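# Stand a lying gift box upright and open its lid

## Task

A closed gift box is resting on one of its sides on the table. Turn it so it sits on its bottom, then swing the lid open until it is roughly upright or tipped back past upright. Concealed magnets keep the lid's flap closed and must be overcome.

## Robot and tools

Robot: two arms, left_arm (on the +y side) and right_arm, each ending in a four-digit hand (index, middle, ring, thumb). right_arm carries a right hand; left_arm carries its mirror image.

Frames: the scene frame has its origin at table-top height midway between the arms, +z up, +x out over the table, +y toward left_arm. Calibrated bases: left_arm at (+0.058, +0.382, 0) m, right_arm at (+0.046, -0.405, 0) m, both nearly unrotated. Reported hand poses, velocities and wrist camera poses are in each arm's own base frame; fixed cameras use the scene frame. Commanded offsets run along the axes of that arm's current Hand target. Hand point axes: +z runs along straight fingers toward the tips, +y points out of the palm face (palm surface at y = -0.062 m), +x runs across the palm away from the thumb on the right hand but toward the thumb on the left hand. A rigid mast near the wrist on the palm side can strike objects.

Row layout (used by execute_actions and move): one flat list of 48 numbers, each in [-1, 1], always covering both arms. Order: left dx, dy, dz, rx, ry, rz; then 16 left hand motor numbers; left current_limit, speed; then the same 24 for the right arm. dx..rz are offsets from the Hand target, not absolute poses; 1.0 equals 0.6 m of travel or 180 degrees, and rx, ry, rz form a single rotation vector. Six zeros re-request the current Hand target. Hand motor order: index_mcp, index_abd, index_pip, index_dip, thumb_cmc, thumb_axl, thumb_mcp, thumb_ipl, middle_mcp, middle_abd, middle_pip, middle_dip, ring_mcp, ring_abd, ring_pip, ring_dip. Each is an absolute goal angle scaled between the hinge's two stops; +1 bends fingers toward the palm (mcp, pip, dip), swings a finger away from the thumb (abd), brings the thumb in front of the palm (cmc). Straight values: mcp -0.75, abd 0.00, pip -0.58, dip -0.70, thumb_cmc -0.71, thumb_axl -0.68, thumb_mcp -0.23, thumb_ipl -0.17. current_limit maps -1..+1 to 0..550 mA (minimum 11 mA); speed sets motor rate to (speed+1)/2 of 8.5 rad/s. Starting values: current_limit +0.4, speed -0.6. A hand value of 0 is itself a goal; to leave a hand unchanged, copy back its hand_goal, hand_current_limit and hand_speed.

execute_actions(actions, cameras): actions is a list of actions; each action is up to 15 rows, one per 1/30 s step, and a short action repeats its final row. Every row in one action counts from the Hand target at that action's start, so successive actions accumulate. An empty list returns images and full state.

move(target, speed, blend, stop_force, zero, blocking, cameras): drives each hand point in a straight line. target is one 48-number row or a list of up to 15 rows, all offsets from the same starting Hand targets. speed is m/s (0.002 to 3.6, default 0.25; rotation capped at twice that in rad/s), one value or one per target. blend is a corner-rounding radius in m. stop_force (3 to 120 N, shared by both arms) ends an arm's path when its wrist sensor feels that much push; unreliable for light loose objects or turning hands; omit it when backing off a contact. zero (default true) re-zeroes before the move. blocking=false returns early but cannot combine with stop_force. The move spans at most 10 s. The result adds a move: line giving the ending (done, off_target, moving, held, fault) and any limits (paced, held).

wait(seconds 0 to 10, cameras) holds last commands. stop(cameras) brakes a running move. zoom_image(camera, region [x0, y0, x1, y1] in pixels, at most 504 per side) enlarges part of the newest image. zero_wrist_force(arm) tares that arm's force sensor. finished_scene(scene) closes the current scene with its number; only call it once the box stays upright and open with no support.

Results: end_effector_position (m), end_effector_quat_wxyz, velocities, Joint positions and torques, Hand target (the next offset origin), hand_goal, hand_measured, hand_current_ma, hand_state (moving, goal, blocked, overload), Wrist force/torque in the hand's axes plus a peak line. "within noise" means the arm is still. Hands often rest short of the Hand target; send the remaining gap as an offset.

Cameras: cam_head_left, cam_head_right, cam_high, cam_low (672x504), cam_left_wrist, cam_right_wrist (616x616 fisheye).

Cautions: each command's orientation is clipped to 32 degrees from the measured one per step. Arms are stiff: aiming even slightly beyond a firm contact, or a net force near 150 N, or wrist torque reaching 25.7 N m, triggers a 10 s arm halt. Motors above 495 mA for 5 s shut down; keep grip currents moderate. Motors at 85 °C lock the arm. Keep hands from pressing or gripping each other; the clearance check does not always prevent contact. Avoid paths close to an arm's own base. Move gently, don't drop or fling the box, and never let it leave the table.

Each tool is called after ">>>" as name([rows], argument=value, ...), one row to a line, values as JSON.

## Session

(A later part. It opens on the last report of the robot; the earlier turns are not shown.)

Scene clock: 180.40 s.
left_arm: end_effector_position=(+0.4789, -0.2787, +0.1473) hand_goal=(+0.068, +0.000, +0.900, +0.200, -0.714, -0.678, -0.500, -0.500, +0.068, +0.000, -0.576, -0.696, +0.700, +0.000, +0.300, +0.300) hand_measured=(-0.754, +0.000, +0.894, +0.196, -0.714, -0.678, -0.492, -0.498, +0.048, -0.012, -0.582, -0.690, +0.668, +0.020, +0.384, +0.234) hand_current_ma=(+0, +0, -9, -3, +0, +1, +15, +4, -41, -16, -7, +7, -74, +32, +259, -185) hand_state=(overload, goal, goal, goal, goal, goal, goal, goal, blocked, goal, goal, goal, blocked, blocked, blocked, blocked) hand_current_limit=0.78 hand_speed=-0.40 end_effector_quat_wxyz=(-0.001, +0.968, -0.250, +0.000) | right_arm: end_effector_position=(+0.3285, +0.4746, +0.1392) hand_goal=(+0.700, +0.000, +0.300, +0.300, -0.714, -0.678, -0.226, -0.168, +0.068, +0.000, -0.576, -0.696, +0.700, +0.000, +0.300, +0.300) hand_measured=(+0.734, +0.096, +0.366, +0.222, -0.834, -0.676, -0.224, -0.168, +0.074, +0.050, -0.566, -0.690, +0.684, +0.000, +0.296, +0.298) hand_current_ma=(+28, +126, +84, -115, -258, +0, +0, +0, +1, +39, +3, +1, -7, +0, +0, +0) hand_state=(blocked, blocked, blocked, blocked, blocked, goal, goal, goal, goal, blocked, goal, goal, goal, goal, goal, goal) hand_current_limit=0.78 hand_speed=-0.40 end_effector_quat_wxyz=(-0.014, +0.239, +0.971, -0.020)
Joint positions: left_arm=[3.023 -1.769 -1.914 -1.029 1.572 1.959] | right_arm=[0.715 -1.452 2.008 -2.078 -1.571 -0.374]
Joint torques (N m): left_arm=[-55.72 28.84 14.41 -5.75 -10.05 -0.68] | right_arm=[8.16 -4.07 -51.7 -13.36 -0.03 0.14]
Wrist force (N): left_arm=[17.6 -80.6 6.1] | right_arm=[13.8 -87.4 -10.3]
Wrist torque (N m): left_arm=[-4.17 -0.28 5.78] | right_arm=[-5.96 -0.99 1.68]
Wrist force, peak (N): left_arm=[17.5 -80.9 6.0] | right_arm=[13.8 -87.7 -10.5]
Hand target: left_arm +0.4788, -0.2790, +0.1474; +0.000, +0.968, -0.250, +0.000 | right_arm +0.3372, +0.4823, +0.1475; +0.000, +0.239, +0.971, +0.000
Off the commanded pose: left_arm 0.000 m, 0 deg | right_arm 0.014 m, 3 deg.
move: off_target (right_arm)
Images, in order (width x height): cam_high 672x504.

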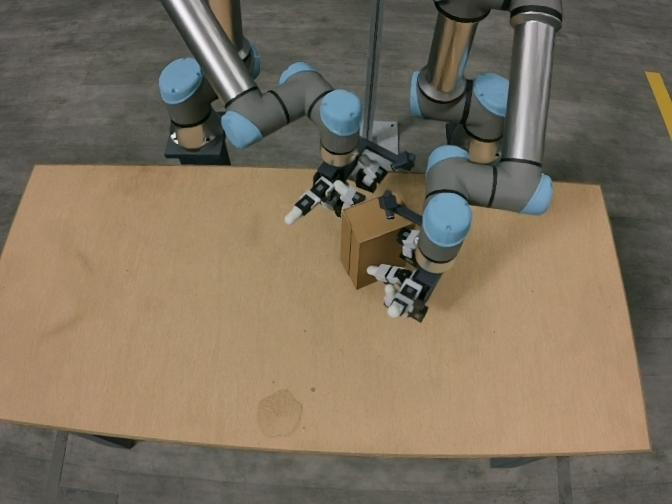

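>>> move([
  [0,-0.08,0,0,0,0,0.068,0,0.9,0.2,-0.714,-0.678,-0.5,-0.5,0.068,0,-0.576,-0.696,0.7,0,0.3,0.3,0.78,-0.4,0,-0.08,0,0,0,0,0.7,0,0.3,0.3,-0.714,-0.678,-0.226,-0.168,0.068,0,-0.576,-0.696,0.7,0,0.3,0.3,0.78,-0.4],
  [0,-0.13,-0.35,0,0,0,0.068,0,0.9,0.2,-0.714,-0.678,-0.5,-0.5,0.068,0,-0.576,-0.696,0.7,0,0.3,0.3,0.78,-0.4,0,-0.16,-0.2,0,0,0,0.7,0,0.3,0.3,-0.714,-0.678,-0.226,-0.168,0.068,0,-0.576,-0.696,0.7,0,0.3,0.3,0.78,-0.4],
], speed=[0.06,0.2], blend=[0.01,0], cameras=["cam_high","cam_low"])

>>> zoom_image(camera="cam_high", region=[300, 160, 440, 300])

Scene clock: 188.40 s.
left_arm: end_effector_position=(+0.5166, -0.2108, +0.3573) hand_goal=(+0.068, +0.000, +0.900, +0.200, -0.714, -0.678, -0.500, -0.500, +0.068, +0.000, -0.576, -0.696, +0.700, +0.000, +0.300, +0.300) hand_measured=(-0.754, +0.000, +0.894, +0.196, -0.714, -0.678, -0.492, -0.498, +0.054, -0.002, -0.582, -0.696, +0.682, +0.002, +0.302, +0.298) hand_current_ma=(+0, +0, -8, -3, +0, +1, +14, +4, -26, -2, -6, +0, -35, +1, +2, -3) hand_state=(overload, goal, goal, goal, goal, goal, goal, goal, goal, goal, goal, goal, goal, goal, goal, goal) hand_current_limit=0.78 hand_speed=-0.40 end_effector_quat_wxyz=(+0.000, +0.968, -0.250, +0.000) | right_arm: end_effector_position=(+0.2927, +0.3972, +0.2675) hand_goal=(+0.700, +0.000, +0.300, +0.300, -0.714, -0.678, -0.226, -0.168, +0.068, +0.000, -0.576, -0.696, +0.700, +0.000, +0.300, +0.300) hand_measured=(+0.688, +0.004, +0.294, +0.290, -0.724, -0.680, -0.224, -0.168, +0.050, +0.002, -0.584, -0.698, +0.684, +0.000, +0.296, +0.298) hand_current_ma=(-4, +0, -1, -3, -3, +0, +0, +0, -9, +0, -2, +0, -7, +0, +0, +0) hand_state=(goal, goal, goal, goal, goal, goal, goal, goal, goal, goal, goal, goal, goal, goal, goal, goal) hand_current_limit=0.78 hand_speed=-0.40 end_effector_quat_wxyz=(+0.000, +0.239, +0.971, +0.000)
Joint positions: left_arm=[3.156 -1.675 -1.462 -1.575 1.571 2.092] | right_arm=[0.625 -1.809 2.011 -1.772 -1.571 -0.463]
Joint torques (N m): left_arm=[13.74 22.64 29.68 1.36 2.28 1.27] | right_arm=[-9.51 -24.44 -32.27 -1.08 2.6 -1.61]
Wrist force (N): left_arm=[2.2 2.7 -1.2] | right_arm=[0.3 0.0 0.0]
Wrist torque (N m): left_arm=[0.59 -0.34 0.04] | right_arm=[0.13 -0.13 0.09]
Wrist force, peak (N): left_arm=[17.7 -81.2 5.8] | right_arm=[13.7 -87.9 -10.8]
Hand target: left_arm +0.5166, -0.2108, +0.3574; +0.000, +0.968, -0.250, +0.000 | right_arm +0.2927, +0.3972, +0.2675; +0.000, +0.239, +0.971, +0.000
Off the commanded pose: left_arm 0.000 m, 0 deg | right_arm 0.000 m, 0 deg.
move: done
Images, in order (width x height): cam_high 672x504, cam_low 672x504.

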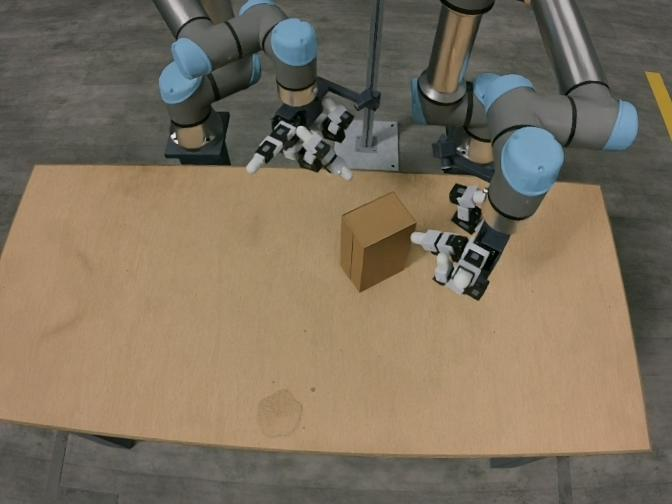

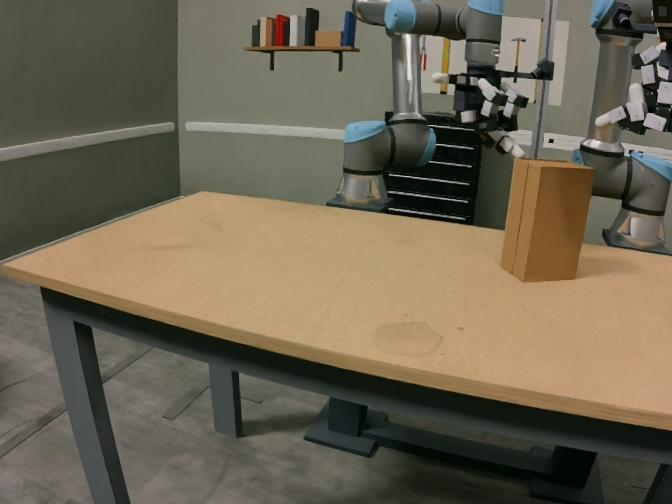

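Scaled by 3.600 from the camera's 672x504 image, which has a finer 960x720 frame.

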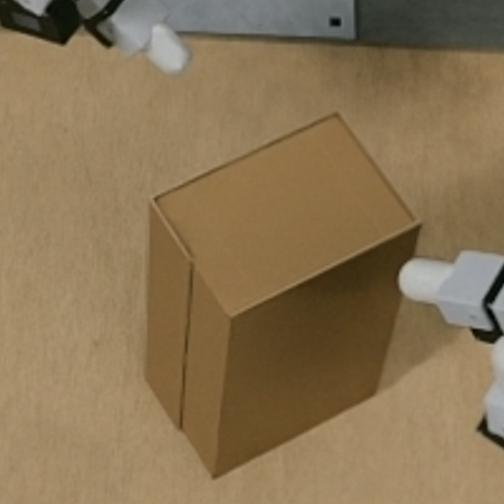

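>>> move([
  [0,0,0,0,0,0,0.068,0,0.9,0.2,-0.714,-0.678,-0.5,-0.5,-1,0,-0.576,-0.696,-1,0,-0.576,-0.696,0.95,-0.4,-0.1475,-0.256,-0.221,0,0,0,-1,0,-0.576,-0.696,-0.714,-0.678,-0.226,-0.168,-1,0,-0.576,-0.696,-1,0,-0.576,-0.696,0.95,-0.4],
  [-0.078,-0.0015,0,0,0,-0.839,0.068,0,0.9,0.2,-0.714,-0.678,-0.5,-0.5,-1,0,-0.576,-0.696,-1,0,-0.576,-0.696,0.95,-0.4,-0.4237,-0.2809,-0.1375,-0.616,-0.161,-0.616,-1,0,-0.576,-0.696,-0.714,-0.678,-0.226,-0.168,-1,0,-0.576,-0.696,-1,0,-0.576,-0.696,0.95,-0.4],
], speed=0.4, blend=[0.02,0], cameras=["cam_high","cam_low"])

>>> zoom_image(camera="cam_high", region=[260, 120, 460, 300])

Scene clock: 219.00 s.
left_arm: end_effector_position=(+0.4761, -0.1873, +0.3574) hand_goal=(+0.068, +0.000, +0.900, +0.200, -0.714, -0.678, -0.500, -0.500, -1.000, +0.000, -0.576, -0.696, -1.000, +0.000, -0.576, -0.696) hand_measured=(-0.754, +0.000, +0.894, +0.196, -0.714, -0.678, -0.492, -0.498, -0.992, -0.002, -0.578, -0.696, -0.990, +0.002, -0.574, -0.694) hand_current_ma=(+0, +0, -8, -3, +0, +1, +14, +4, +13, -2, -1, +0, +15, +1, +1, +3) hand_state=(overload, goal, goal, goal, goal, goal, goal, goal, goal, goal, goal, goal, goal, goal, goal, goal) hand_current_limit=0.95 hand_speed=-0.40 end_effector_quat_wxyz=(+0.000, +0.485, +0.875, +0.000) | right_arm: end_effector_position=(+0.4397, +0.1300, +0.3500) hand_goal=(-1.000, +0.000, -0.576, -0.696, -0.714, -0.678, -0.226, -0.168, -1.000, +0.000, -0.576, -0.696, -1.000, +0.000, -0.576, -0.696) hand_measured=(-1.000, +0.002, -0.574, -0.694, -0.716, -0.680, -0.224, -0.168, -1.000, +0.002, -0.578, -0.698, -1.000, +0.002, -0.574, -0.694) hand_current_ma=(+0, +0, +0, +0, +0, +0, +0, +0, +0, +0, +0, +0, +0, +0, +0, +0) hand_state=(goal, goal, goal, goal, goal, goal, goal, goal, goal, goal, goal, goal, goal, goal, goal, goal) hand_current_limit=0.95 hand_speed=-0.40 end_effector_quat_wxyz=(-0.337, +0.622, -0.337, -0.622)
Joint positions: left_arm=[2.875 -1.514 -1.628 -1.571 1.571 -0.825] | right_arm=[-0.236 -0.971 1.193 -0.222 -0.814 -4.713]
Joint torques (N m): left_arm=[-15.12 15.21 31.34 1.24 2.43 -1.11] | right_arm=[7.67 -36.56 -27.08 3.17 -2.75 -1.51]
Wrist force (N): left_arm=[2.6 2.3 -1.4] | right_arm=[1.1 -0.3 0.3]
Wrist torque (N m): left_arm=[0.45 -0.39 0.27] | right_arm=[-0.30 -0.26 -0.01]
Wrist force, peak (N): left_arm=[2.9 2.5 -1.7] | right_arm=[0.7 1.9 1.1]
Hand target: left_arm +0.4761, -0.1873, +0.3574; +0.000, +0.485, +0.875, +0.000 | right_arm +0.4397, +0.1300, +0.3500; -0.337, +0.622, -0.337, -0.622
Off the commanded pose: left_arm 0.000 m, 0 deg | right_arm 0.000 m, 0 deg.
move: done; blend cut to 0 m at target 1
Images, in order (width x height): cam_high 672x504, cam_low 672x504.

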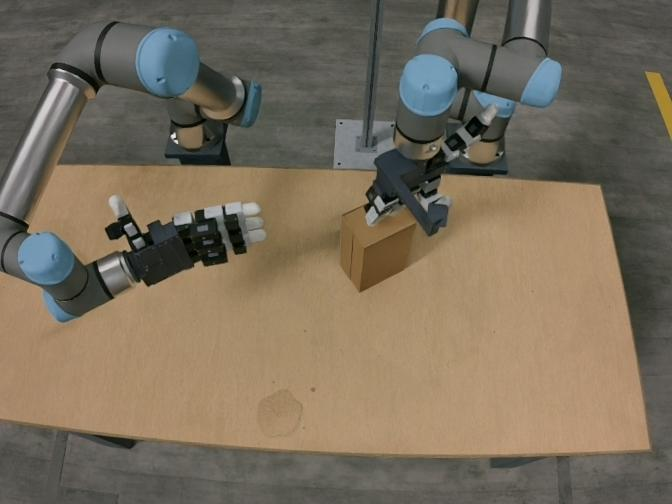

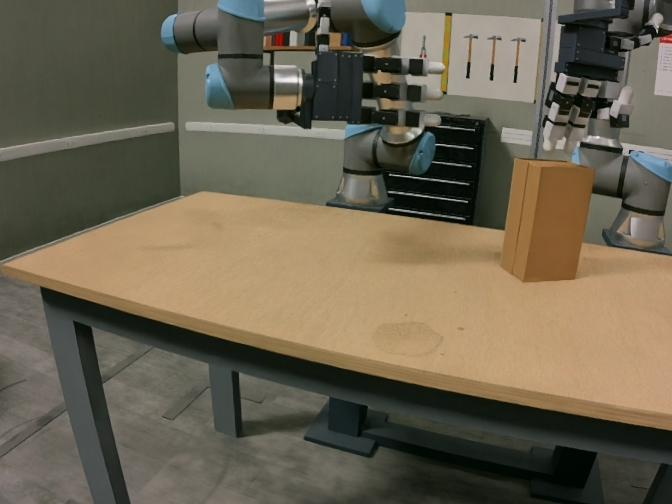

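Scaled by 2.520 from the camera's 672x504 image, which has a finer 960x720 frame.

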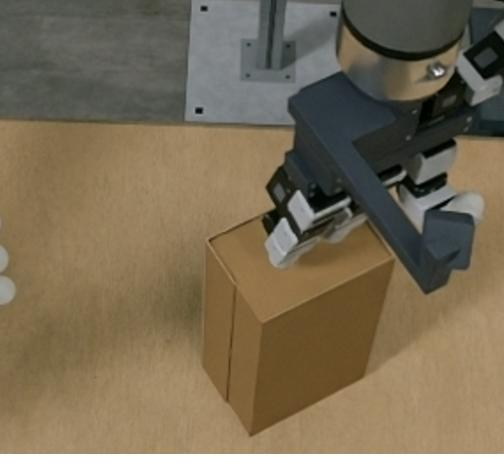

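>>> move([
  [0,0,0.06,0,0,0,0.068,0,0.9,0.2,-0.714,-0.678,-0.5,-0.5,-1,0,-0.576,-0.696,-1,0,-0.576,-0.696,0.95,-0.4,0.345,-0.1063,0,0,0,0,-1,0,-0.576,-0.696,-0.714,-0.678,-0.226,-0.168,-1,0,-0.576,-0.696,-1,0,-0.576,-0.696,0.95,-0.4],
], speed=0.2)

>>> move([
  [0,0,0.04,0,0,0,0.068,0,0.9,0.2,-0.714,-0.678,-0.5,-0.5,-1,0,-0.576,-0.696,-1,0,-0.576,-0.696,0.95,-0.4,0,0,0,0,0,0,-1,0,-0.576,-0.696,-0.714,-0.678,-0.226,-0.168,-1,0,-0.576,-0.696,-1,0,-0.576,-0.696,0.95,-0.4],
], speed=0.02, stop_force=12)

>>> move([
  [0,0.025,0,0,0,0,0.068,0,0.9,0.2,-0.714,-0.678,-0.5,-0.5,-1,0,-0.576,-0.696,-1,0,-0.576,-0.696,0.95,-0.4,0,0,0.12,0,0,0,-1,0,-0.576,-0.696,-0.714,-0.678,-0.226,-0.168,-1,0,-0.576,-0.696,-1,0,-0.576,-0.696,0.95,-0.4],
], speed=0.03, stop_force=12, cameras=["cam_high","cam_low"])

>>> zoom_image(camera="cam_high", region=[280, 140, 440, 300])

>>> zoom_image(camera="cam_low", region=[430, 120, 610, 290])

Scene clock: 229.93 s.
left_arm: end_effector_position=(+0.4858, -0.1899, +0.3280) hand_goal=(+0.068, +0.000, +0.900, +0.200, -0.714, -0.678, -0.500, -0.500, -1.000, +0.000, -0.576, -0.696, -1.000, +0.000, -0.576, -0.696) hand_measured=(-0.754, +0.000, +0.894, +0.196, -0.714, -0.678, -0.492, -0.498, -1.000, -0.096, -0.674, -0.754, -1.002, -0.090, -0.660, -0.754) hand_current_ma=(+0, +0, -8, -3, +0, +1, +14, +4, -1, -255, -315, -155, -1, -235, -259, -155) hand_state=(overload, goal, goal, goal, goal, goal, goal, goal, goal, blocked, blocked, blocked, goal, blocked, blocked, blocked) hand_current_limit=0.95 hand_speed=-0.40 end_effector_quat_wxyz=(+0.022, +0.485, +0.874, +0.005) | right_arm: end_effector_position=(+0.4932, +0.1649, +0.1432) hand_goal=(-1.000, +0.000, -0.576, -0.696, -0.714, -0.678, -0.226, -0.168, -1.000, +0.000, -0.576, -0.696, -1.000, +0.000, -0.576, -0.696) hand_measured=(-1.000, +0.002, -0.574, -0.694, -0.716, -0.680, -0.224, -0.168, -1.000, +0.002, -0.578, -0.698, -1.000, +0.002, -0.574, -0.694) hand_current_ma=(+0, +0, +0, +0, +0, +0, +0, +0, +0, +0, +0, +0, +0, +0, +0, +0) hand_state=(goal, goal, goal, goal, goal, goal, goal, goal, goal, goal, goal, goal, goal, goal, goal, goal) hand_current_limit=0.95 hand_speed=-0.40 end_effector_quat_wxyz=(-0.337, +0.622, -0.337, -0.622)
Joint positions: left_arm=[2.875 -1.517 -1.716 -1.435 1.571 -0.825] | right_arm=[-0.167 -0.648 1.179 -0.531 -0.745 -4.713]
Joint torques (N m): left_arm=[-22.62 -24.44 -29.08 -6.56 -0.7 -1.43] | right_arm=[6.92 -44.71 -22.95 -0.5 2.59 2.03]
Wrist force (N): left_arm=[2.6 27.2 -88.3] | right_arm=[0.9 -0.5 0.4]
Wrist torque (N m): left_arm=[9.18 -2.25 -0.13] | right_arm=[-0.38 -0.23 -0.11]
Wrist force, peak (N): left_arm=[2.6 27.2 -88.3] | right_arm=[1.8 -0.7 0.6]
Hand target: left_arm +0.4761, -0.1873, +0.3214; +0.000, +0.485, +0.875, +0.000 | right_arm +0.4932, +0.1649, +0.1431; -0.337, +0.622, -0.337, -0.622
Off the commanded pose: left_arm 0.012 m, 3 deg | right_arm 0.000 m, 0 deg.
move: off_target (left_arm)

Scene clock: 232.87 s.
left_arm: end_effector_position=(+0.4926, -0.1918, +0.3092) hand_goal=(+0.068, +0.000, +0.900, +0.200, -0.714, -0.678, -0.500, -0.500, -1.000, +0.000, -0.576, -0.696, -1.000, +0.000, -0.576, -0.696) hand_measured=(-0.754, +0.000, +0.894, +0.196, -0.714, -0.678, -0.492, -0.498, -1.006, -0.194, -0.992, -0.996, -1.002, -0.160, -0.988, -0.972) hand_current_ma=(+0, +0, -8, -3, +0, +1, +14, +4, -9, -536, -536, -536, -1, -509, -536, -536) hand_state=(overload, goal, goal, goal, goal, goal, goal, goal, goal, blocked, blocked, blocked, goal, blocked, blocked, blocked) hand_current_limit=0.95 hand_speed=-0.40 end_effector_quat_wxyz=(+0.037, +0.484, +0.874, +0.009) | right_arm: end_effector_position=(+0.4932, +0.1649, +0.1431) hand_goal=(-1.000, +0.000, -0.576, -0.696, -0.714, -0.678, -0.226, -0.168, -1.000, +0.000, -0.576, -0.696, -1.000, +0.000, -0.576, -0.696) hand_measured=(-1.000, +0.002, -0.574, -0.694, -0.716, -0.680, -0.224, -0.168, -1.000, +0.002, -0.578, -0.698, -1.000, +0.002, -0.574, -0.694) hand_current_ma=(+0, +0, +0, +0, +0, +0, +0, +0, +0, +0, +0, +0, +0, +0, +0, +0) hand_state=(goal, goal, goal, goal, goal, goal, goal, goal, goal, goal, goal, goal, goal, goal, goal, goal) hand_current_limit=0.95 hand_speed=-0.40 end_effector_quat_wxyz=(-0.337, +0.622, -0.337, -0.622)
Joint positions: left_arm=[2.875 -1.524 -1.771 -1.341 1.571 -0.825] | right_arm=[-0.167 -0.647 1.179 -0.531 -0.745 -4.713]
Joint torques (N m): left_arm=[6.83 -26.68 -29.46 -6.61 0.26 2.3] | right_arm=[7.85 -45.53 -25.34 -0.21 2.35 1.6]
Wrist force (N): left_arm=[-5.3 22.0 -90.0] | right_arm=[0.6 -0.4 0.7]
Wrist torque (N m): left_arm=[12.82 -3.22 -1.91] | right_arm=[-0.38 -0.20 -0.15]
Wrist force, peak (N): left_arm=[3.5 27.0 -88.9] | right_arm=[0.8 -0.4 1.0]
Hand target: left_arm +0.4761, -0.1873, +0.2974; +0.000, +0.485, +0.875, +0.000 | right_arm +0.4932, +0.1649, +0.1431; -0.337, +0.622, -0.337, -0.622
Off the commanded pose: left_arm 0.021 m, 4 deg | right_arm 0.000 m, 0 deg.
move: off_target (left_arm)

Scene clock: 236.47 s.
left_arm: end_effector_position=(+0.5029, -0.1829, +0.3074) hand_goal=(+0.068, +0.000, +0.900, +0.200, -0.714, -0.678, -0.500, -0.500, -1.000, +0.000, -0.576, -0.696, -1.000, +0.000, -0.576, -0.696) hand_measured=(-0.754, +0.000, +0.894, +0.196, -0.714, -0.678, -0.492, -0.498, -1.006, -0.154, -1.004, -1.002, -1.000, -0.124, -1.002, -0.974) hand_current_ma=(+0, +0, -8, -3, +0, +1, +14, +4, -7, -489, +0, +0, +0, -362, +0, -536) hand_state=(overload, goal, goal, goal, goal, goal, goal, goal, goal, blocked, overload, overload, goal, blocked, overload, blocked) hand_current_limit=0.95 hand_speed=-0.40 end_effector_quat_wxyz=(+0.032, +0.484, +0.874, +0.009) | right_arm: end_effector_position=(+0.4539, +0.2252, +0.1431) hand_goal=(-1.000, +0.000, -0.576, -0.696, -0.714, -0.678, -0.226, -0.168, -1.000, +0.000, -0.576, -0.696, -1.000, +0.000, -0.576, -0.696) hand_measured=(-1.000, +0.002, -0.574, -0.694, -0.716, -0.680, -0.224, -0.168, -1.000, +0.002, -0.578, -0.698, -1.000, +0.002, -0.574, -0.694) hand_current_ma=(+0, +0, +0, +0, +0, +0, +0, +0, +0, +0, +0, +0, +0, +0, +0, +0) hand_state=(goal, goal, goal, goal, goal, goal, goal, goal, goal, goal, goal, goal, goal, goal, goal, goal) hand_current_limit=0.95 hand_speed=-0.40 end_effector_quat_wxyz=(-0.337, +0.622, -0.337, -0.622)
Joint positions: left_arm=[2.898 -1.541 -1.754 -1.351 1.571 -0.802] | right_arm=[-0.083 -0.721 1.327 -0.605 -0.661 -4.713]
Joint torques (N m): left_arm=[6.08 -17.93 -4.03 -6.58 2.59 2.09] | right_arm=[8.38 -61.13 -7.36 -0.21 2.55 1.98]
Wrist force (N): left_arm=[-0.8 21.6 -71.5] | right_arm=[1.1 -0.3 0.5]
Wrist torque (N m): left_arm=[9.98 -2.65 -1.43] | right_arm=[-0.37 -0.27 -0.10]
Wrist force, peak (N): left_arm=[-5.5 21.9 -90.2] | right_arm=[1.0 -0.5 1.0]
Hand target: left_arm +0.4888, -0.1793, +0.2974; +0.000, +0.485, +0.875, +0.000 | right_arm +0.4539, +0.2252, +0.1431; -0.337, +0.622, -0.337, -0.622
Off the commanded pose: left_arm 0.018 m, 4 deg | right_arm 0.000 m, 0 deg.
HAND FAULT: one or more motors of the hand drew too much current for too long and shut down. This happened once since the last result. The arm does not stop for it. Each such motor holds nothing for 10 seconds from its own shutdown, also while the arm is stopped by a fault of its own. Then it runs to the goal last written, under the current limit last written. A HAND FAULT can take a little off the scene's score.
move: off_target (left_arm)
Images, in order (width x height): cam_high 672x504, cam_low 672x504.

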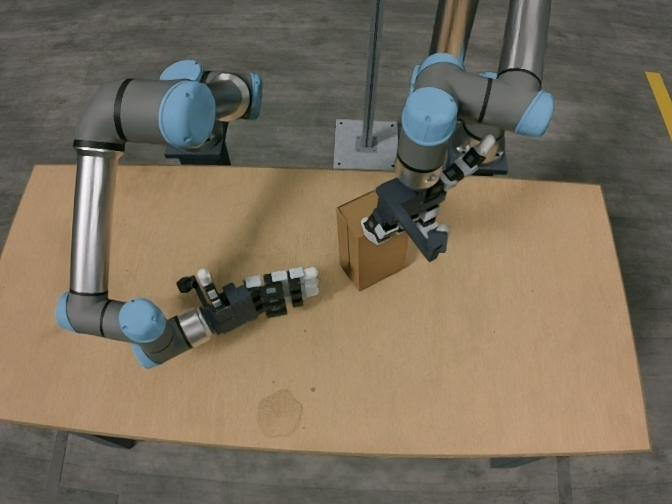

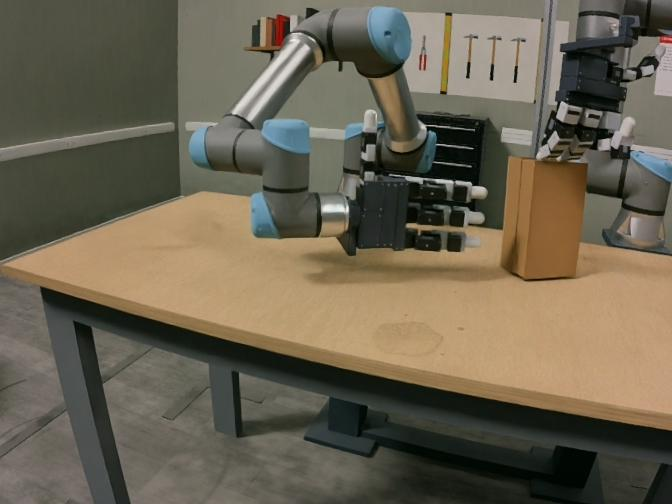

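Scaled by 3.150 from the camera's 672x504 image, which has a finer 960x720 frame.

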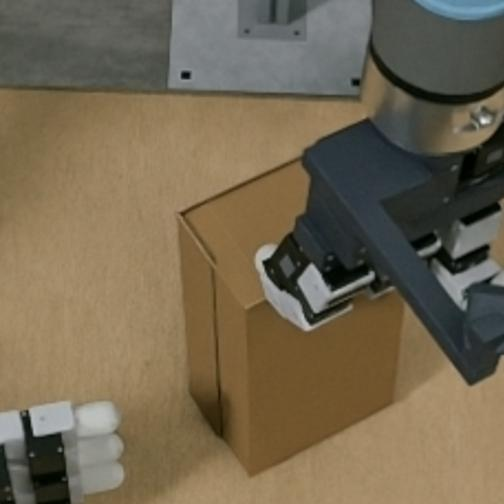

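Scaled by 2.800 from the camera's 672x504 image, which has a finer 960x720 frame.

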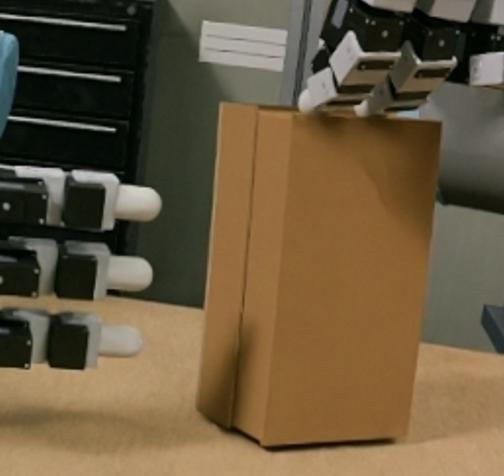

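>>> move([
  [0,0,-0.12,0,0,0,0.068,0,0.9,0.2,-0.714,-0.678,-0.5,-0.5,-1,0,-0.576,-0.696,-1,0,-0.576,-0.696,0.6,-0.4,0,0,0,0,0,0,-1,0,-0.576,-0.696,-0.714,-0.678,-0.226,-0.168,-1,0,-0.576,-0.696,-1,0,-0.576,-0.696,0.95,-0.4],
], speed=0.1)

>>> wait(seconds=8, cameras=["cam_high","cam_low"])

>>> zoom_image(camera="cam_high", region=[280, 140, 440, 300])

Scene clock: 241.03 s.
left_arm: end_effector_position=(+0.4888, -0.1794, +0.3693) hand_goal=(+0.068, +0.000, +0.900, +0.200, -0.714, -0.678, -0.500, -0.500, -1.000, +0.000, -0.576, -0.696, -1.000, +0.000, -0.576, -0.696) hand_measured=(-0.754, +0.000, +0.894, +0.196, -0.714, -0.678, -0.492, -0.498, -0.998, -0.002, -1.000, -1.000, -0.998, +0.004, -1.000, -1.000) hand_current_ma=(+0, +0, -8, -3, +0, +1, +14, +4, +2, -2, +0, +0, +3, +3, +0, +0) hand_state=(overload, goal, goal, goal, goal, goal, goal, goal, goal, goal, overload, overload, goal, goal, overload, overload) hand_current_limit=0.60 hand_speed=-0.40 end_effector_quat_wxyz=(+0.000, +0.485, +0.875, +0.000) | right_arm: end_effector_position=(+0.4539, +0.2252, +0.1431) hand_goal=(-1.000, +0.000, -0.576, -0.696, -0.714, -0.678, -0.226, -0.168, -1.000, +0.000, -0.576, -0.696, -1.000, +0.000, -0.576, -0.696) hand_measured=(-1.000, +0.002, -0.574, -0.694, -0.716, -0.680, -0.224, -0.168, -1.000, +0.002, -0.578, -0.698, -1.000, +0.002, -0.574, -0.694) hand_current_ma=(+0, +0, +0, +0, +0, +0, +0, +0, +0, +0, +0, +0, +0, +0, +0, +0) hand_state=(goal, goal, goal, goal, goal, goal, goal, goal, goal, goal, goal, goal, goal, goal, goal, goal) hand_current_limit=0.95 hand_speed=-0.40 end_effector_quat_wxyz=(-0.337, +0.622, -0.337, -0.622)
Joint positions: left_arm=[2.899 -1.531 -1.581 -1.601 1.571 -0.802] | right_arm=[-0.083 -0.721 1.327 -0.605 -0.661 -4.713]
Joint torques (N m): left_arm=[11.21 15.85 30.36 1.19 -2.03 -0.07] | right_arm=[7.71 -61.03 -7.87 -0.18 2.54 1.94]
Wrist force (N): left_arm=[2.3 1.3 -1.1] | right_arm=[1.0 -0.4 0.7]
Wrist torque (N m): left_arm=[0.26 -0.34 0.07] | right_arm=[-0.39 -0.26 -0.11]
Wrist force, peak (N): left_arm=[-1.7 22.9 -79.0] | right_arm=[1.2 -0.5 1.1]
Hand target: left_arm +0.4888, -0.1793, +0.3694; +0.000, +0.485, +0.875, +0.000 | right_arm +0.4539, +0.2252, +0.1431; -0.337, +0.622, -0.337, -0.622
Off the commanded pose: left_arm 0.000 m, 0 deg | right_arm 0.000 m, 0 deg.
move: done

Scene clock: 249.03 s.
left_arm: end_effector_position=(+0.4888, -0.1793, +0.3694) hand_goal=(+0.068, +0.000, +0.900, +0.200, -0.714, -0.678, -0.500, -0.500, -1.000, +0.000, -0.576, -0.696, -1.000, +0.000, -0.576, -0.696) hand_measured=(-0.754, +0.000, +0.894, +0.196, -0.714, -0.678, -0.492, -0.498, -0.998, -0.002, -0.578, -0.698, -0.996, +0.004, -0.578, -0.698) hand_current_ma=(+0, +0, -8, -3, +0, +1, +14, +4, +3, -2, -1, -3, +3, +3, -1, -3) hand_state=(overload, goal, goal, goal, goal, goal, goal, goal, goal, goal, goal, goal, goal, goal, goal, goal) hand_current_limit=0.60 hand_speed=-0.40 end_effector_quat_wxyz=(+0.000, +0.485, +0.875, +0.000) | right_arm: end_effector_position=(+0.4539, +0.2252, +0.1431) hand_goal=(-1.000, +0.000, -0.576, -0.696, -0.714, -0.678, -0.226, -0.168, -1.000, +0.000, -0.576, -0.696, -1.000, +0.000, -0.576, -0.696) hand_measured=(-1.000, +0.002, -0.574, -0.694, -0.716, -0.680, -0.224, -0.168, -1.000, +0.002, -0.578, -0.698, -1.000, +0.002, -0.574, -0.694) hand_current_ma=(+0, +0, +0, +0, +0, +0, +0, +0, +0, +0, +0, +0, +0, +0, +0, +0) hand_state=(goal, goal, goal, goal, goal, goal, goal, goal, goal, goal, goal, goal, goal, goal, goal, goal) hand_current_limit=0.95 hand_speed=-0.40 end_effector_quat_wxyz=(-0.337, +0.622, -0.337, -0.622)
Joint positions: left_arm=[2.899 -1.531 -1.581 -1.601 1.571 -0.802] | right_arm=[-0.083 -0.721 1.327 -0.605 -0.661 -4.713]
Joint torques (N m): left_arm=[10.69 15.97 30.34 1.25 -1.3 -0.89] | right_arm=[8.4 -61.74 -7.48 -0.29 2.45 2.09]
Wrist force (N): left_arm=[2.4 1.5 -1.3] | right_arm=[0.7 -0.3 0.5]
Wrist torque (N m): left_arm=[0.32 -0.35 0.07] | right_arm=[-0.36 -0.22 -0.14]
Wrist force, peak (N): left_arm=[2.6 1.6 -1.4] | right_arm=[1.3 -0.5 0.8]
Hand target: left_arm +0.4888, -0.1793, +0.3694; +0.000, +0.485, +0.875, +0.000 | right_arm +0.4539, +0.2252, +0.1431; -0.337, +0.622, -0.337, -0.622
Off the commanded pose: left_arm 0.000 m, 0 deg | right_arm 0.000 m, 0 deg.
wait: 8.00 s; at rest by 0.17 s
Images, in order (width x height): cam_high 672x504, cam_low 672x504.

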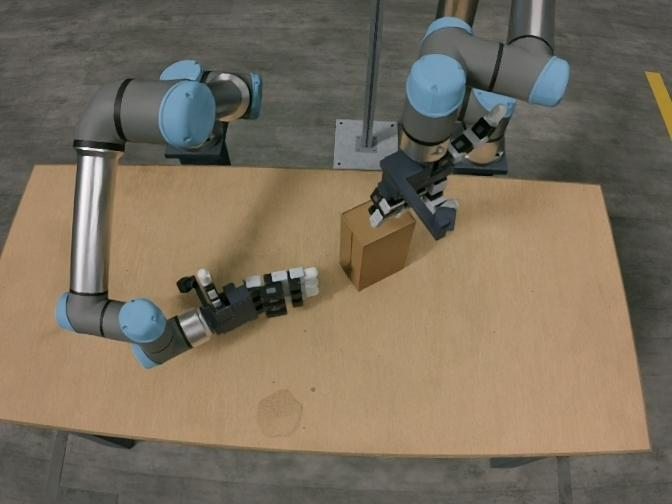

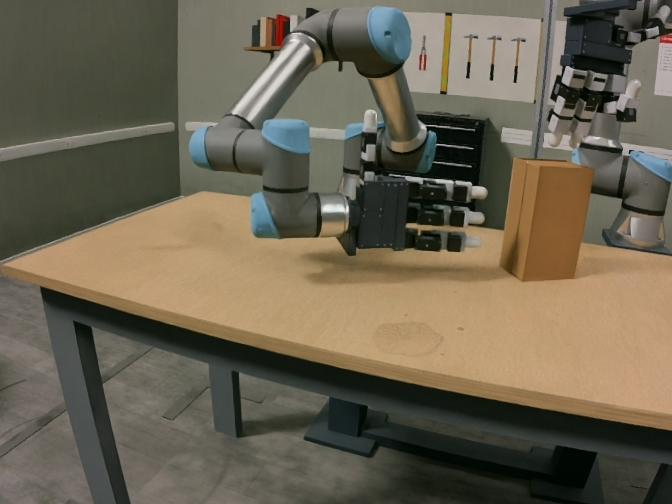

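Scaled by 3.150 from the camera's 672x504 image, which has a finer 960x720 frame.

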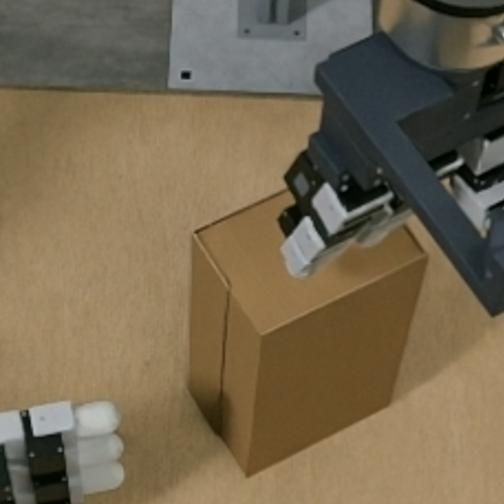

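>>> move([
  [0,-0.022,0.045,0,0,0,0.068,0,0.9,0.2,-0.714,-0.678,-0.5,-0.5,-1,0,-0.576,-0.696,-1,0,-0.576,-0.696,0.6,-0.4,0,0,0,0,0,0,-1,0,-0.576,-0.696,-0.714,-0.678,-0.226,-0.168,-1,0,-0.576,-0.696,-1,0,-0.576,-0.696,0.95,-0.4],
], speed=0.1)

>>> move([
  [0,0,0.06,0,0,0,0.068,0,0.9,0.2,-0.714,-0.678,-0.5,-0.5,-1,0,-0.576,-0.696,-1,0,-0.576,-0.696,0.6,-0.4,0,0,0,0,0,0,-1,0,-0.576,-0.696,-0.714,-0.678,-0.226,-0.168,-1,0,-0.576,-0.696,-1,0,-0.576,-0.696,0.95,-0.4],
], speed=0.02, stop_force=14)

>>> move([
  [0,0.025,0,0,0,0,0.068,0,0.9,0.2,-0.714,-0.678,-0.5,-0.5,-1,0,-0.576,-0.696,-1,0,-0.576,-0.696,0.78,-0.4,0,0,0,0,0,0,-1,0,-0.576,-0.696,-0.714,-0.678,-0.226,-0.168,-1,0,-0.576,-0.696,-1,0,-0.576,-0.696,0.95,-0.4],
], speed=0.01, stop_force=12, cameras=["cam_high","cam_low"])

>>> zoom_image(camera="cam_high", region=[280, 140, 440, 300])

>>> zoom_image(camera="cam_low", region=[430, 120, 610, 290])

Scene clock: 257.83 s.
left_arm: end_effector_position=(+0.4777, -0.1863, +0.3424) hand_goal=(+0.068, +0.000, +0.900, +0.200, -0.714, -0.678, -0.500, -0.500, -1.000, +0.000, -0.576, -0.696, -1.000, +0.000, -0.576, -0.696) hand_measured=(-0.754, +0.000, +0.894, +0.196, -0.714, -0.678, -0.492, -0.498, -0.998, -0.002, -0.578, -0.698, -0.996, +0.004, -0.578, -0.698) hand_current_ma=(+0, +0, -8, -3, +0, +1, +14, +4, +3, -2, -1, -3, +3, +3, -1, -3) hand_state=(overload, goal, goal, goal, goal, goal, goal, goal, goal, goal, goal, goal, goal, goal, goal, goal) hand_current_limit=0.60 hand_speed=-0.40 end_effector_quat_wxyz=(+0.000, +0.485, +0.875, +0.000) | right_arm: end_effector_position=(+0.4539, +0.2252, +0.1431) hand_goal=(-1.000, +0.000, -0.576, -0.696, -0.714, -0.678, -0.226, -0.168, -1.000, +0.000, -0.576, -0.696, -1.000, +0.000, -0.576, -0.696) hand_measured=(-1.000, +0.002, -0.574, -0.694, -0.716, -0.680, -0.224, -0.168, -1.000, +0.002, -0.578, -0.698, -1.000, +0.002, -0.574, -0.694) hand_current_ma=(+0, +0, +0, +0, +0, +0, +0, +0, +0, +0, +0, +0, +0, +0, +0, +0) hand_state=(goal, goal, goal, goal, goal, goal, goal, goal, goal, goal, goal, goal, goal, goal, goal, goal) hand_current_limit=0.95 hand_speed=-0.40 end_effector_quat_wxyz=(-0.337, +0.622, -0.337, -0.622)
Joint positions: left_arm=[2.878 -1.516 -1.663 -1.533 1.571 -0.822] | right_arm=[-0.083 -0.721 1.327 -0.605 -0.661 -4.713]
Joint torques (N m): left_arm=[-15.3 30.11 14.97 4.21 1.86 -0.99] | right_arm=[7.55 -60.77 -7.89 -0.16 2.46 2.11]
Wrist force (N): left_arm=[2.4 0.9 -1.2] | right_arm=[0.7 -0.5 0.7]
Wrist torque (N m): left_arm=[0.25 -0.36 0.29] | right_arm=[-0.40 -0.21 -0.15]
Wrist force, peak (N): left_arm=[2.4 1.8 -1.7] | right_arm=[1.3 -0.6 0.8]
Hand target: left_arm +0.4777, -0.1863, +0.3424; +0.000, +0.485, +0.875, +0.000 | right_arm +0.4539, +0.2252, +0.1431; -0.337, +0.622, -0.337, -0.622
Off the commanded pose: left_arm 0.000 m, 0 deg | right_arm 0.000 m, 0 deg.
move: done

Scene clock: 259.50 s.
left_arm: end_effector_position=(+0.4777, -0.1863, +0.3325) hand_goal=(+0.068, +0.000, +0.900, +0.200, -0.714, -0.678, -0.500, -0.500, -1.000, +0.000, -0.576, -0.696, -1.000, +0.000, -0.576, -0.696) hand_measured=(-0.754, +0.000, +0.894, +0.196, -0.714, -0.678, -0.492, -0.498, -1.000, -0.002, -0.580, -0.698, -1.000, +0.002, -0.580, -0.698) hand_current_ma=(+0, +0, -8, -3, +0, +1, +14, +4, +0, -2, -5, -1, +0, +2, -4, -2) hand_state=(overload, goal, goal, goal, goal, goal, goal, goal, goal, goal, goal, goal, goal, goal, goal, goal) hand_current_limit=0.60 hand_speed=-0.40 end_effector_quat_wxyz=(+0.000, +0.485, +0.875, +0.000) | right_arm: end_effector_position=(+0.4539, +0.2252, +0.1431) hand_goal=(-1.000, +0.000, -0.576, -0.696, -0.714, -0.678, -0.226, -0.168, -1.000, +0.000, -0.576, -0.696, -1.000, +0.000, -0.576, -0.696) hand_measured=(-1.000, +0.002, -0.574, -0.694, -0.716, -0.680, -0.224, -0.168, -1.000, +0.002, -0.578, -0.698, -1.000, +0.002, -0.574, -0.694) hand_current_ma=(+0, +0, +0, +0, +0, +0, +0, +0, +0, +0, +0, +0, +0, +0, +0, +0) hand_state=(goal, goal, goal, goal, goal, goal, goal, goal, goal, goal, goal, goal, goal, goal, goal, goal) hand_current_limit=0.95 hand_speed=-0.40 end_effector_quat_wxyz=(-0.337, +0.622, -0.337, -0.622)
Joint positions: left_arm=[2.878 -1.517 -1.687 -1.507 1.571 -0.822] | right_arm=[-0.083 -0.721 1.327 -0.605 -0.661 -4.713]
Joint torques (N m): left_arm=[-14.8 10.49 25.57 -0.34 -0.69 -0.26] | right_arm=[8.17 -61.1 -8.18 -0.11 2.5 1.79]
Wrist force (N): left_arm=[2.4 4.0 -12.3] | right_arm=[1.1 -0.6 0.5]
Wrist torque (N m): left_arm=[1.25 -0.86 0.14] | right_arm=[-0.40 -0.27 -0.12]
Wrist force, peak (N): left_arm=[2.5 7.0 -27.8] | right_arm=[1.0 -0.7 0.9]
Hand target: left_arm +0.4777, -0.1863, +0.3325; +0.000, +0.485, +0.875, +0.000 (not the last commanded pose) | right_arm +0.4539, +0.2252, +0.1431; -0.337, +0.622, -0.337, -0.622
Off the commanded pose: left_arm 0.026 m, 0 deg | right_arm 0.000 m, 0 deg.
move: contact (left_arm)

Scene clock: 261.90 s.
left_arm: end_effector_position=(+0.4904, -0.1784, +0.3325) hand_goal=(+0.068, +0.000, +0.900, +0.200, -0.714, -0.678, -0.500, -0.500, -1.000, +0.000, -0.576, -0.696, -1.000, +0.000, -0.576, -0.696) hand_measured=(-0.754, +0.000, +0.894, +0.196, -0.714, -0.678, -0.492, -0.498, -1.000, -0.004, -0.602, -0.714, -1.000, +0.002, -0.602, -0.714) hand_current_ma=(+0, +0, -8, -3, +0, +1, +14, +4, +0, -3, -54, -31, +0, +1, -53, -30) hand_state=(overload, goal, goal, goal, goal, goal, goal, goal, goal, goal, blocked, goal, goal, goal, blocked, goal) hand_current_limit=0.78 hand_speed=-0.40 end_effector_quat_wxyz=(+0.000, +0.485, +0.875, +0.000) | right_arm: end_effector_position=(+0.4539, +0.2252, +0.1431) hand_goal=(-1.000, +0.000, -0.576, -0.696, -0.714, -0.678, -0.226, -0.168, -1.000, +0.000, -0.576, -0.696, -1.000, +0.000, -0.576, -0.696) hand_measured=(-1.000, +0.002, -0.574, -0.694, -0.716, -0.680, -0.224, -0.168, -1.000, +0.002, -0.578, -0.698, -1.000, +0.002, -0.574, -0.694) hand_current_ma=(+0, +0, +0, +0, +0, +0, +0, +0, +0, +0, +0, +0, +0, +0, +0, +0) hand_state=(goal, goal, goal, goal, goal, goal, goal, goal, goal, goal, goal, goal, goal, goal, goal, goal) hand_current_limit=0.95 hand_speed=-0.40 end_effector_quat_wxyz=(-0.337, +0.622, -0.337, -0.622)
Joint positions: left_arm=[2.901 -1.535 -1.671 -1.507 1.571 -0.799] | right_arm=[-0.083 -0.721 1.327 -0.605 -0.661 -4.713]
Joint torques (N m): left_arm=[13.92 10.52 25.88 3.45 -1.2 1.35] | right_arm=[7.39 -60.9 -8.09 -0.21 2.47 1.76]
Wrist force (N): left_arm=[2.2 0.1 -11.9] | right_arm=[1.3 -0.3 0.8]
Wrist torque (N m): left_arm=[1.66 -0.83 0.10] | right_arm=[-0.41 -0.30 -0.09]
Wrist force, peak (N): left_arm=[2.3 4.1 -12.3] | right_arm=[0.9 -0.5 1.3]
Hand target: left_arm +0.4904, -0.1784, +0.3325; +0.000, +0.485, +0.875, +0.000 | right_arm +0.4539, +0.2252, +0.1431; -0.337, +0.622, -0.337, -0.622
Off the commanded pose: left_arm 0.000 m, 0 deg | right_arm 0.000 m, 0 deg.
move: done
Images, in order (width x height): cam_high 672x504, cam_low 672x504.

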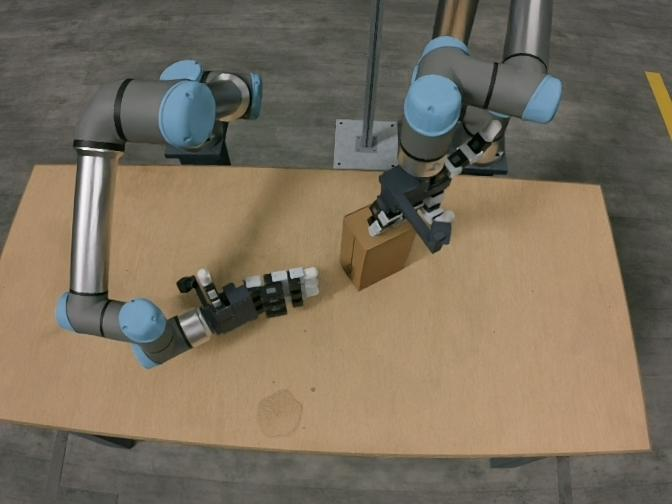

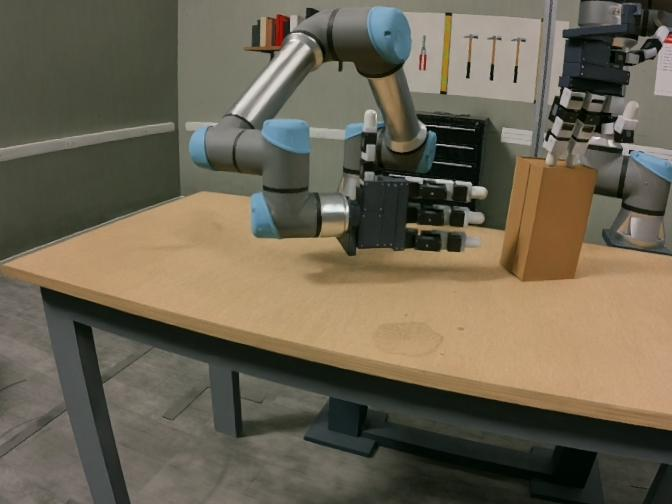

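Scaled by 3.150 from the camera's 672x504 image, which has a finer 960x720 frame.

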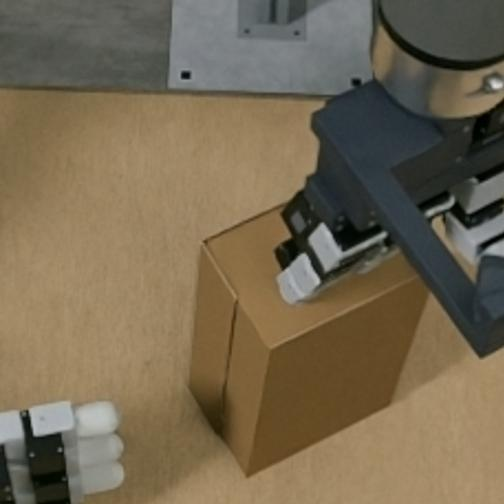

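Scaled by 2.800 from the camera's 672x504 image, which has a finer 960x720 frame.

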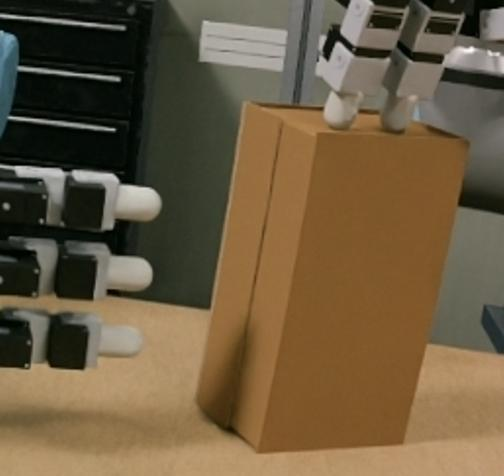

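>>> move([
  [0,-0.018,0,0,0,0,0.068,0,0.9,0.2,-0.714,-0.678,-0.5,-0.5,-1,0,-0.576,-0.696,-1,0,-0.576,-0.696,0.78,-0.4,0,0,0,0,0,0,-1,0,-0.576,-0.696,-0.714,-0.678,-0.226,-0.168,-1,0,-0.576,-0.696,-1,0,-0.576,-0.696,0.95,-0.4],
], speed=0.03)

>>> move([
  [0,0,0.03,0,0,0,0.068,0,0.9,0.2,-0.714,-0.678,-0.5,-0.5,-1,0,-0.576,-0.696,-1,0,-0.576,-0.696,0.78,-0.4,0,0,0.05,0,0,0,-1,0,-0.576,-0.696,-0.714,-0.678,-0.226,-0.168,-1,0,-0.576,-0.696,-1,0,-0.576,-0.696,0.95,-0.4],
], speed=0.02, stop_force=12, cameras=["cam_high","cam_low"])

>>> zoom_image(camera="cam_high", region=[280, 140, 440, 300])

>>> zoom_image(camera="cam_low", region=[430, 120, 610, 290])

Scene clock: 268.23 s.
left_arm: end_effector_position=(+0.4814, -0.1840, +0.3325) hand_goal=(+0.068, +0.000, +0.900, +0.200, -0.714, -0.678, -0.500, -0.500, -1.000, +0.000, -0.576, -0.696, -1.000, +0.000, -0.576, -0.696) hand_measured=(-0.754, +0.000, +0.894, +0.196, -0.714, -0.678, -0.492, -0.498, -1.000, -0.004, -0.594, -0.710, -1.000, +0.002, -0.592, -0.710) hand_current_ma=(+0, +0, -8, -3, +0, +1, +14, +4, +0, -3, -30, -24, +0, +1, -29, -23) hand_state=(overload, goal, goal, goal, goal, goal, goal, goal, goal, goal, goal, goal, goal, goal, goal, goal) hand_current_limit=0.78 hand_speed=-0.40 end_effector_quat_wxyz=(+0.000, +0.485, +0.875, +0.000) | right_arm: end_effector_position=(+0.4539, +0.2252, +0.1431) hand_goal=(-1.000, +0.000, -0.576, -0.696, -0.714, -0.678, -0.226, -0.168, -1.000, +0.000, -0.576, -0.696, -1.000, +0.000, -0.576, -0.696) hand_measured=(-1.000, +0.002, -0.574, -0.694, -0.716, -0.680, -0.224, -0.168, -1.000, +0.002, -0.578, -0.698, -1.000, +0.002, -0.574, -0.694) hand_current_ma=(+0, +0, +0, +0, +0, +0, +0, +0, +0, +0, +0, +0, +0, +0, +0, +0) hand_state=(goal, goal, goal, goal, goal, goal, goal, goal, goal, goal, goal, goal, goal, goal, goal, goal) hand_current_limit=0.95 hand_speed=-0.40 end_effector_quat_wxyz=(-0.337, +0.622, -0.337, -0.622)
Joint positions: left_arm=[2.885 -1.522 -1.683 -1.507 1.571 -0.815] | right_arm=[-0.083 -0.721 1.327 -0.605 -0.661 -4.713]
Joint torques (N m): left_arm=[-15.17 30.75 14.08 1.31 -1.18 -1.06] | right_arm=[7.12 -60.26 -7.94 -0.3 2.4 1.93]
Wrist force (N): left_arm=[2.8 0.7 -3.6] | right_arm=[1.1 -0.4 0.8]
Wrist torque (N m): left_arm=[0.61 -0.44 0.35] | right_arm=[-0.42 -0.27 -0.11]
Wrist force, peak (N): left_arm=[2.4 0.2 -12.4] | right_arm=[1.3 -0.8 1.0]
Hand target: left_arm +0.4812, -0.1841, +0.3325; +0.000, +0.485, +0.875, +0.000 | right_arm +0.4539, +0.2252, +0.1431; -0.337, +0.622, -0.337, -0.622
Off the commanded pose: left_arm 0.000 m, 0 deg | right_arm 0.000 m, 0 deg.
move: done

Scene clock: 270.70 s.
left_arm: end_effector_position=(+0.4812, -0.1841, +0.3314) hand_goal=(+0.068, +0.000, +0.900, +0.200, -0.714, -0.678, -0.500, -0.500, -1.000, +0.000, -0.576, -0.696, -1.000, +0.000, -0.576, -0.696) hand_measured=(-0.754, +0.000, +0.894, +0.196, -0.714, -0.678, -0.492, -0.498, -1.000, -0.004, -0.606, -0.714, -1.000, +0.002, -0.606, -0.714) hand_current_ma=(+0, +0, -8, -3, +0, +1, +14, +4, +0, -4, -63, -34, +0, +1, -62, -33) hand_state=(overload, goal, goal, goal, goal, goal, goal, goal, goal, goal, blocked, goal, goal, goal, blocked, goal) hand_current_limit=0.78 hand_speed=-0.40 end_effector_quat_wxyz=(+0.000, +0.485, +0.875, +0.000) | right_arm: end_effector_position=(+0.4375, +0.2504, +0.1431) hand_goal=(-1.000, +0.000, -0.576, -0.696, -0.714, -0.678, -0.226, -0.168, -1.000, +0.000, -0.576, -0.696, -1.000, +0.000, -0.576, -0.696) hand_measured=(-1.000, +0.002, -0.574, -0.694, -0.716, -0.680, -0.224, -0.168, -1.000, +0.002, -0.578, -0.698, -1.000, +0.002, -0.574, -0.694) hand_current_ma=(+0, +0, +0, +0, +0, +0, +0, +0, +0, +0, +0, +0, +0, +0, +0, +0) hand_state=(goal, goal, goal, goal, goal, goal, goal, goal, goal, goal, goal, goal, goal, goal, goal, goal) hand_current_limit=0.95 hand_speed=-0.40 end_effector_quat_wxyz=(-0.337, +0.622, -0.337, -0.622)
Joint positions: left_arm=[2.885 -1.522 -1.686 -1.504 1.571 -0.816] | right_arm=[-0.046 -0.747 1.377 -0.63 -0.623 -4.713]
Joint torques (N m): left_arm=[-11.46 15.67 25.55 0.35 -0.54 1.27] | right_arm=[6.9 -60.61 -8.81 -0.43 2.57 1.67]
Wrist force (N): left_arm=[2.5 1.7 -13.7] | right_arm=[1.3 -0.1 1.0]
Wrist torque (N m): left_arm=[1.67 -0.90 0.26] | right_arm=[-0.37 -0.28 -0.08]
Wrist force, peak (N): left_arm=[2.9 3.0 -22.0] | right_arm=[1.5 -0.3 0.9]
Hand target: left_arm +0.4812, -0.1841, +0.3314; +0.000, +0.485, +0.875, +0.000 (not the last commanded pose) | right_arm +0.4375, +0.2504, +0.1431; -0.337, +0.622, -0.337, -0.622
Off the commanded pose: left_arm 0.017 m, 0 deg | right_arm 0.000 m, 0 deg.
move: contact (left_arm)
Images, in order (width x height): cam_high 672x504, cam_low 672x504.

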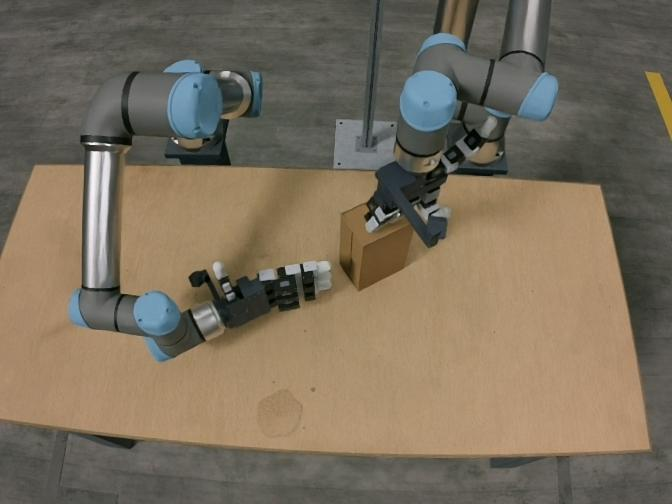

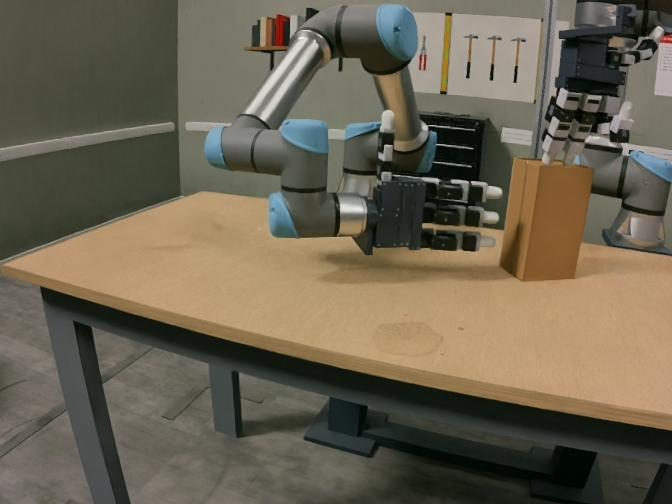

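Scaled by 3.150 from the camera's 672x504 image, which has a finer 960x720 frame.

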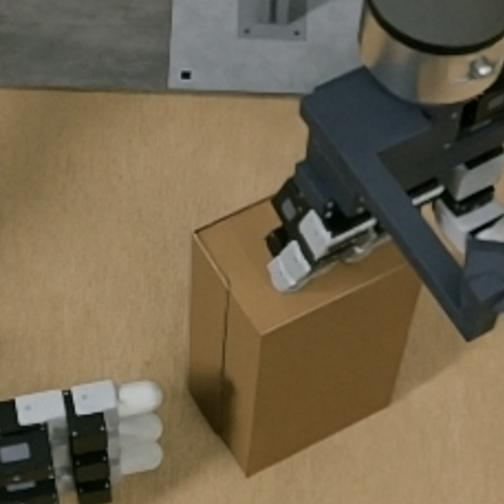

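Scaled by 2.800 from the camera's 672x504 image, which has a finer 960x720 frame.

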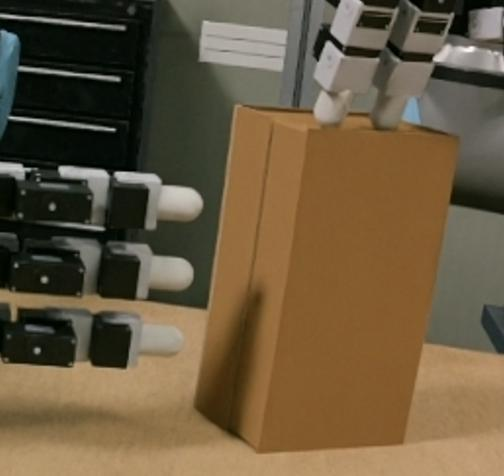

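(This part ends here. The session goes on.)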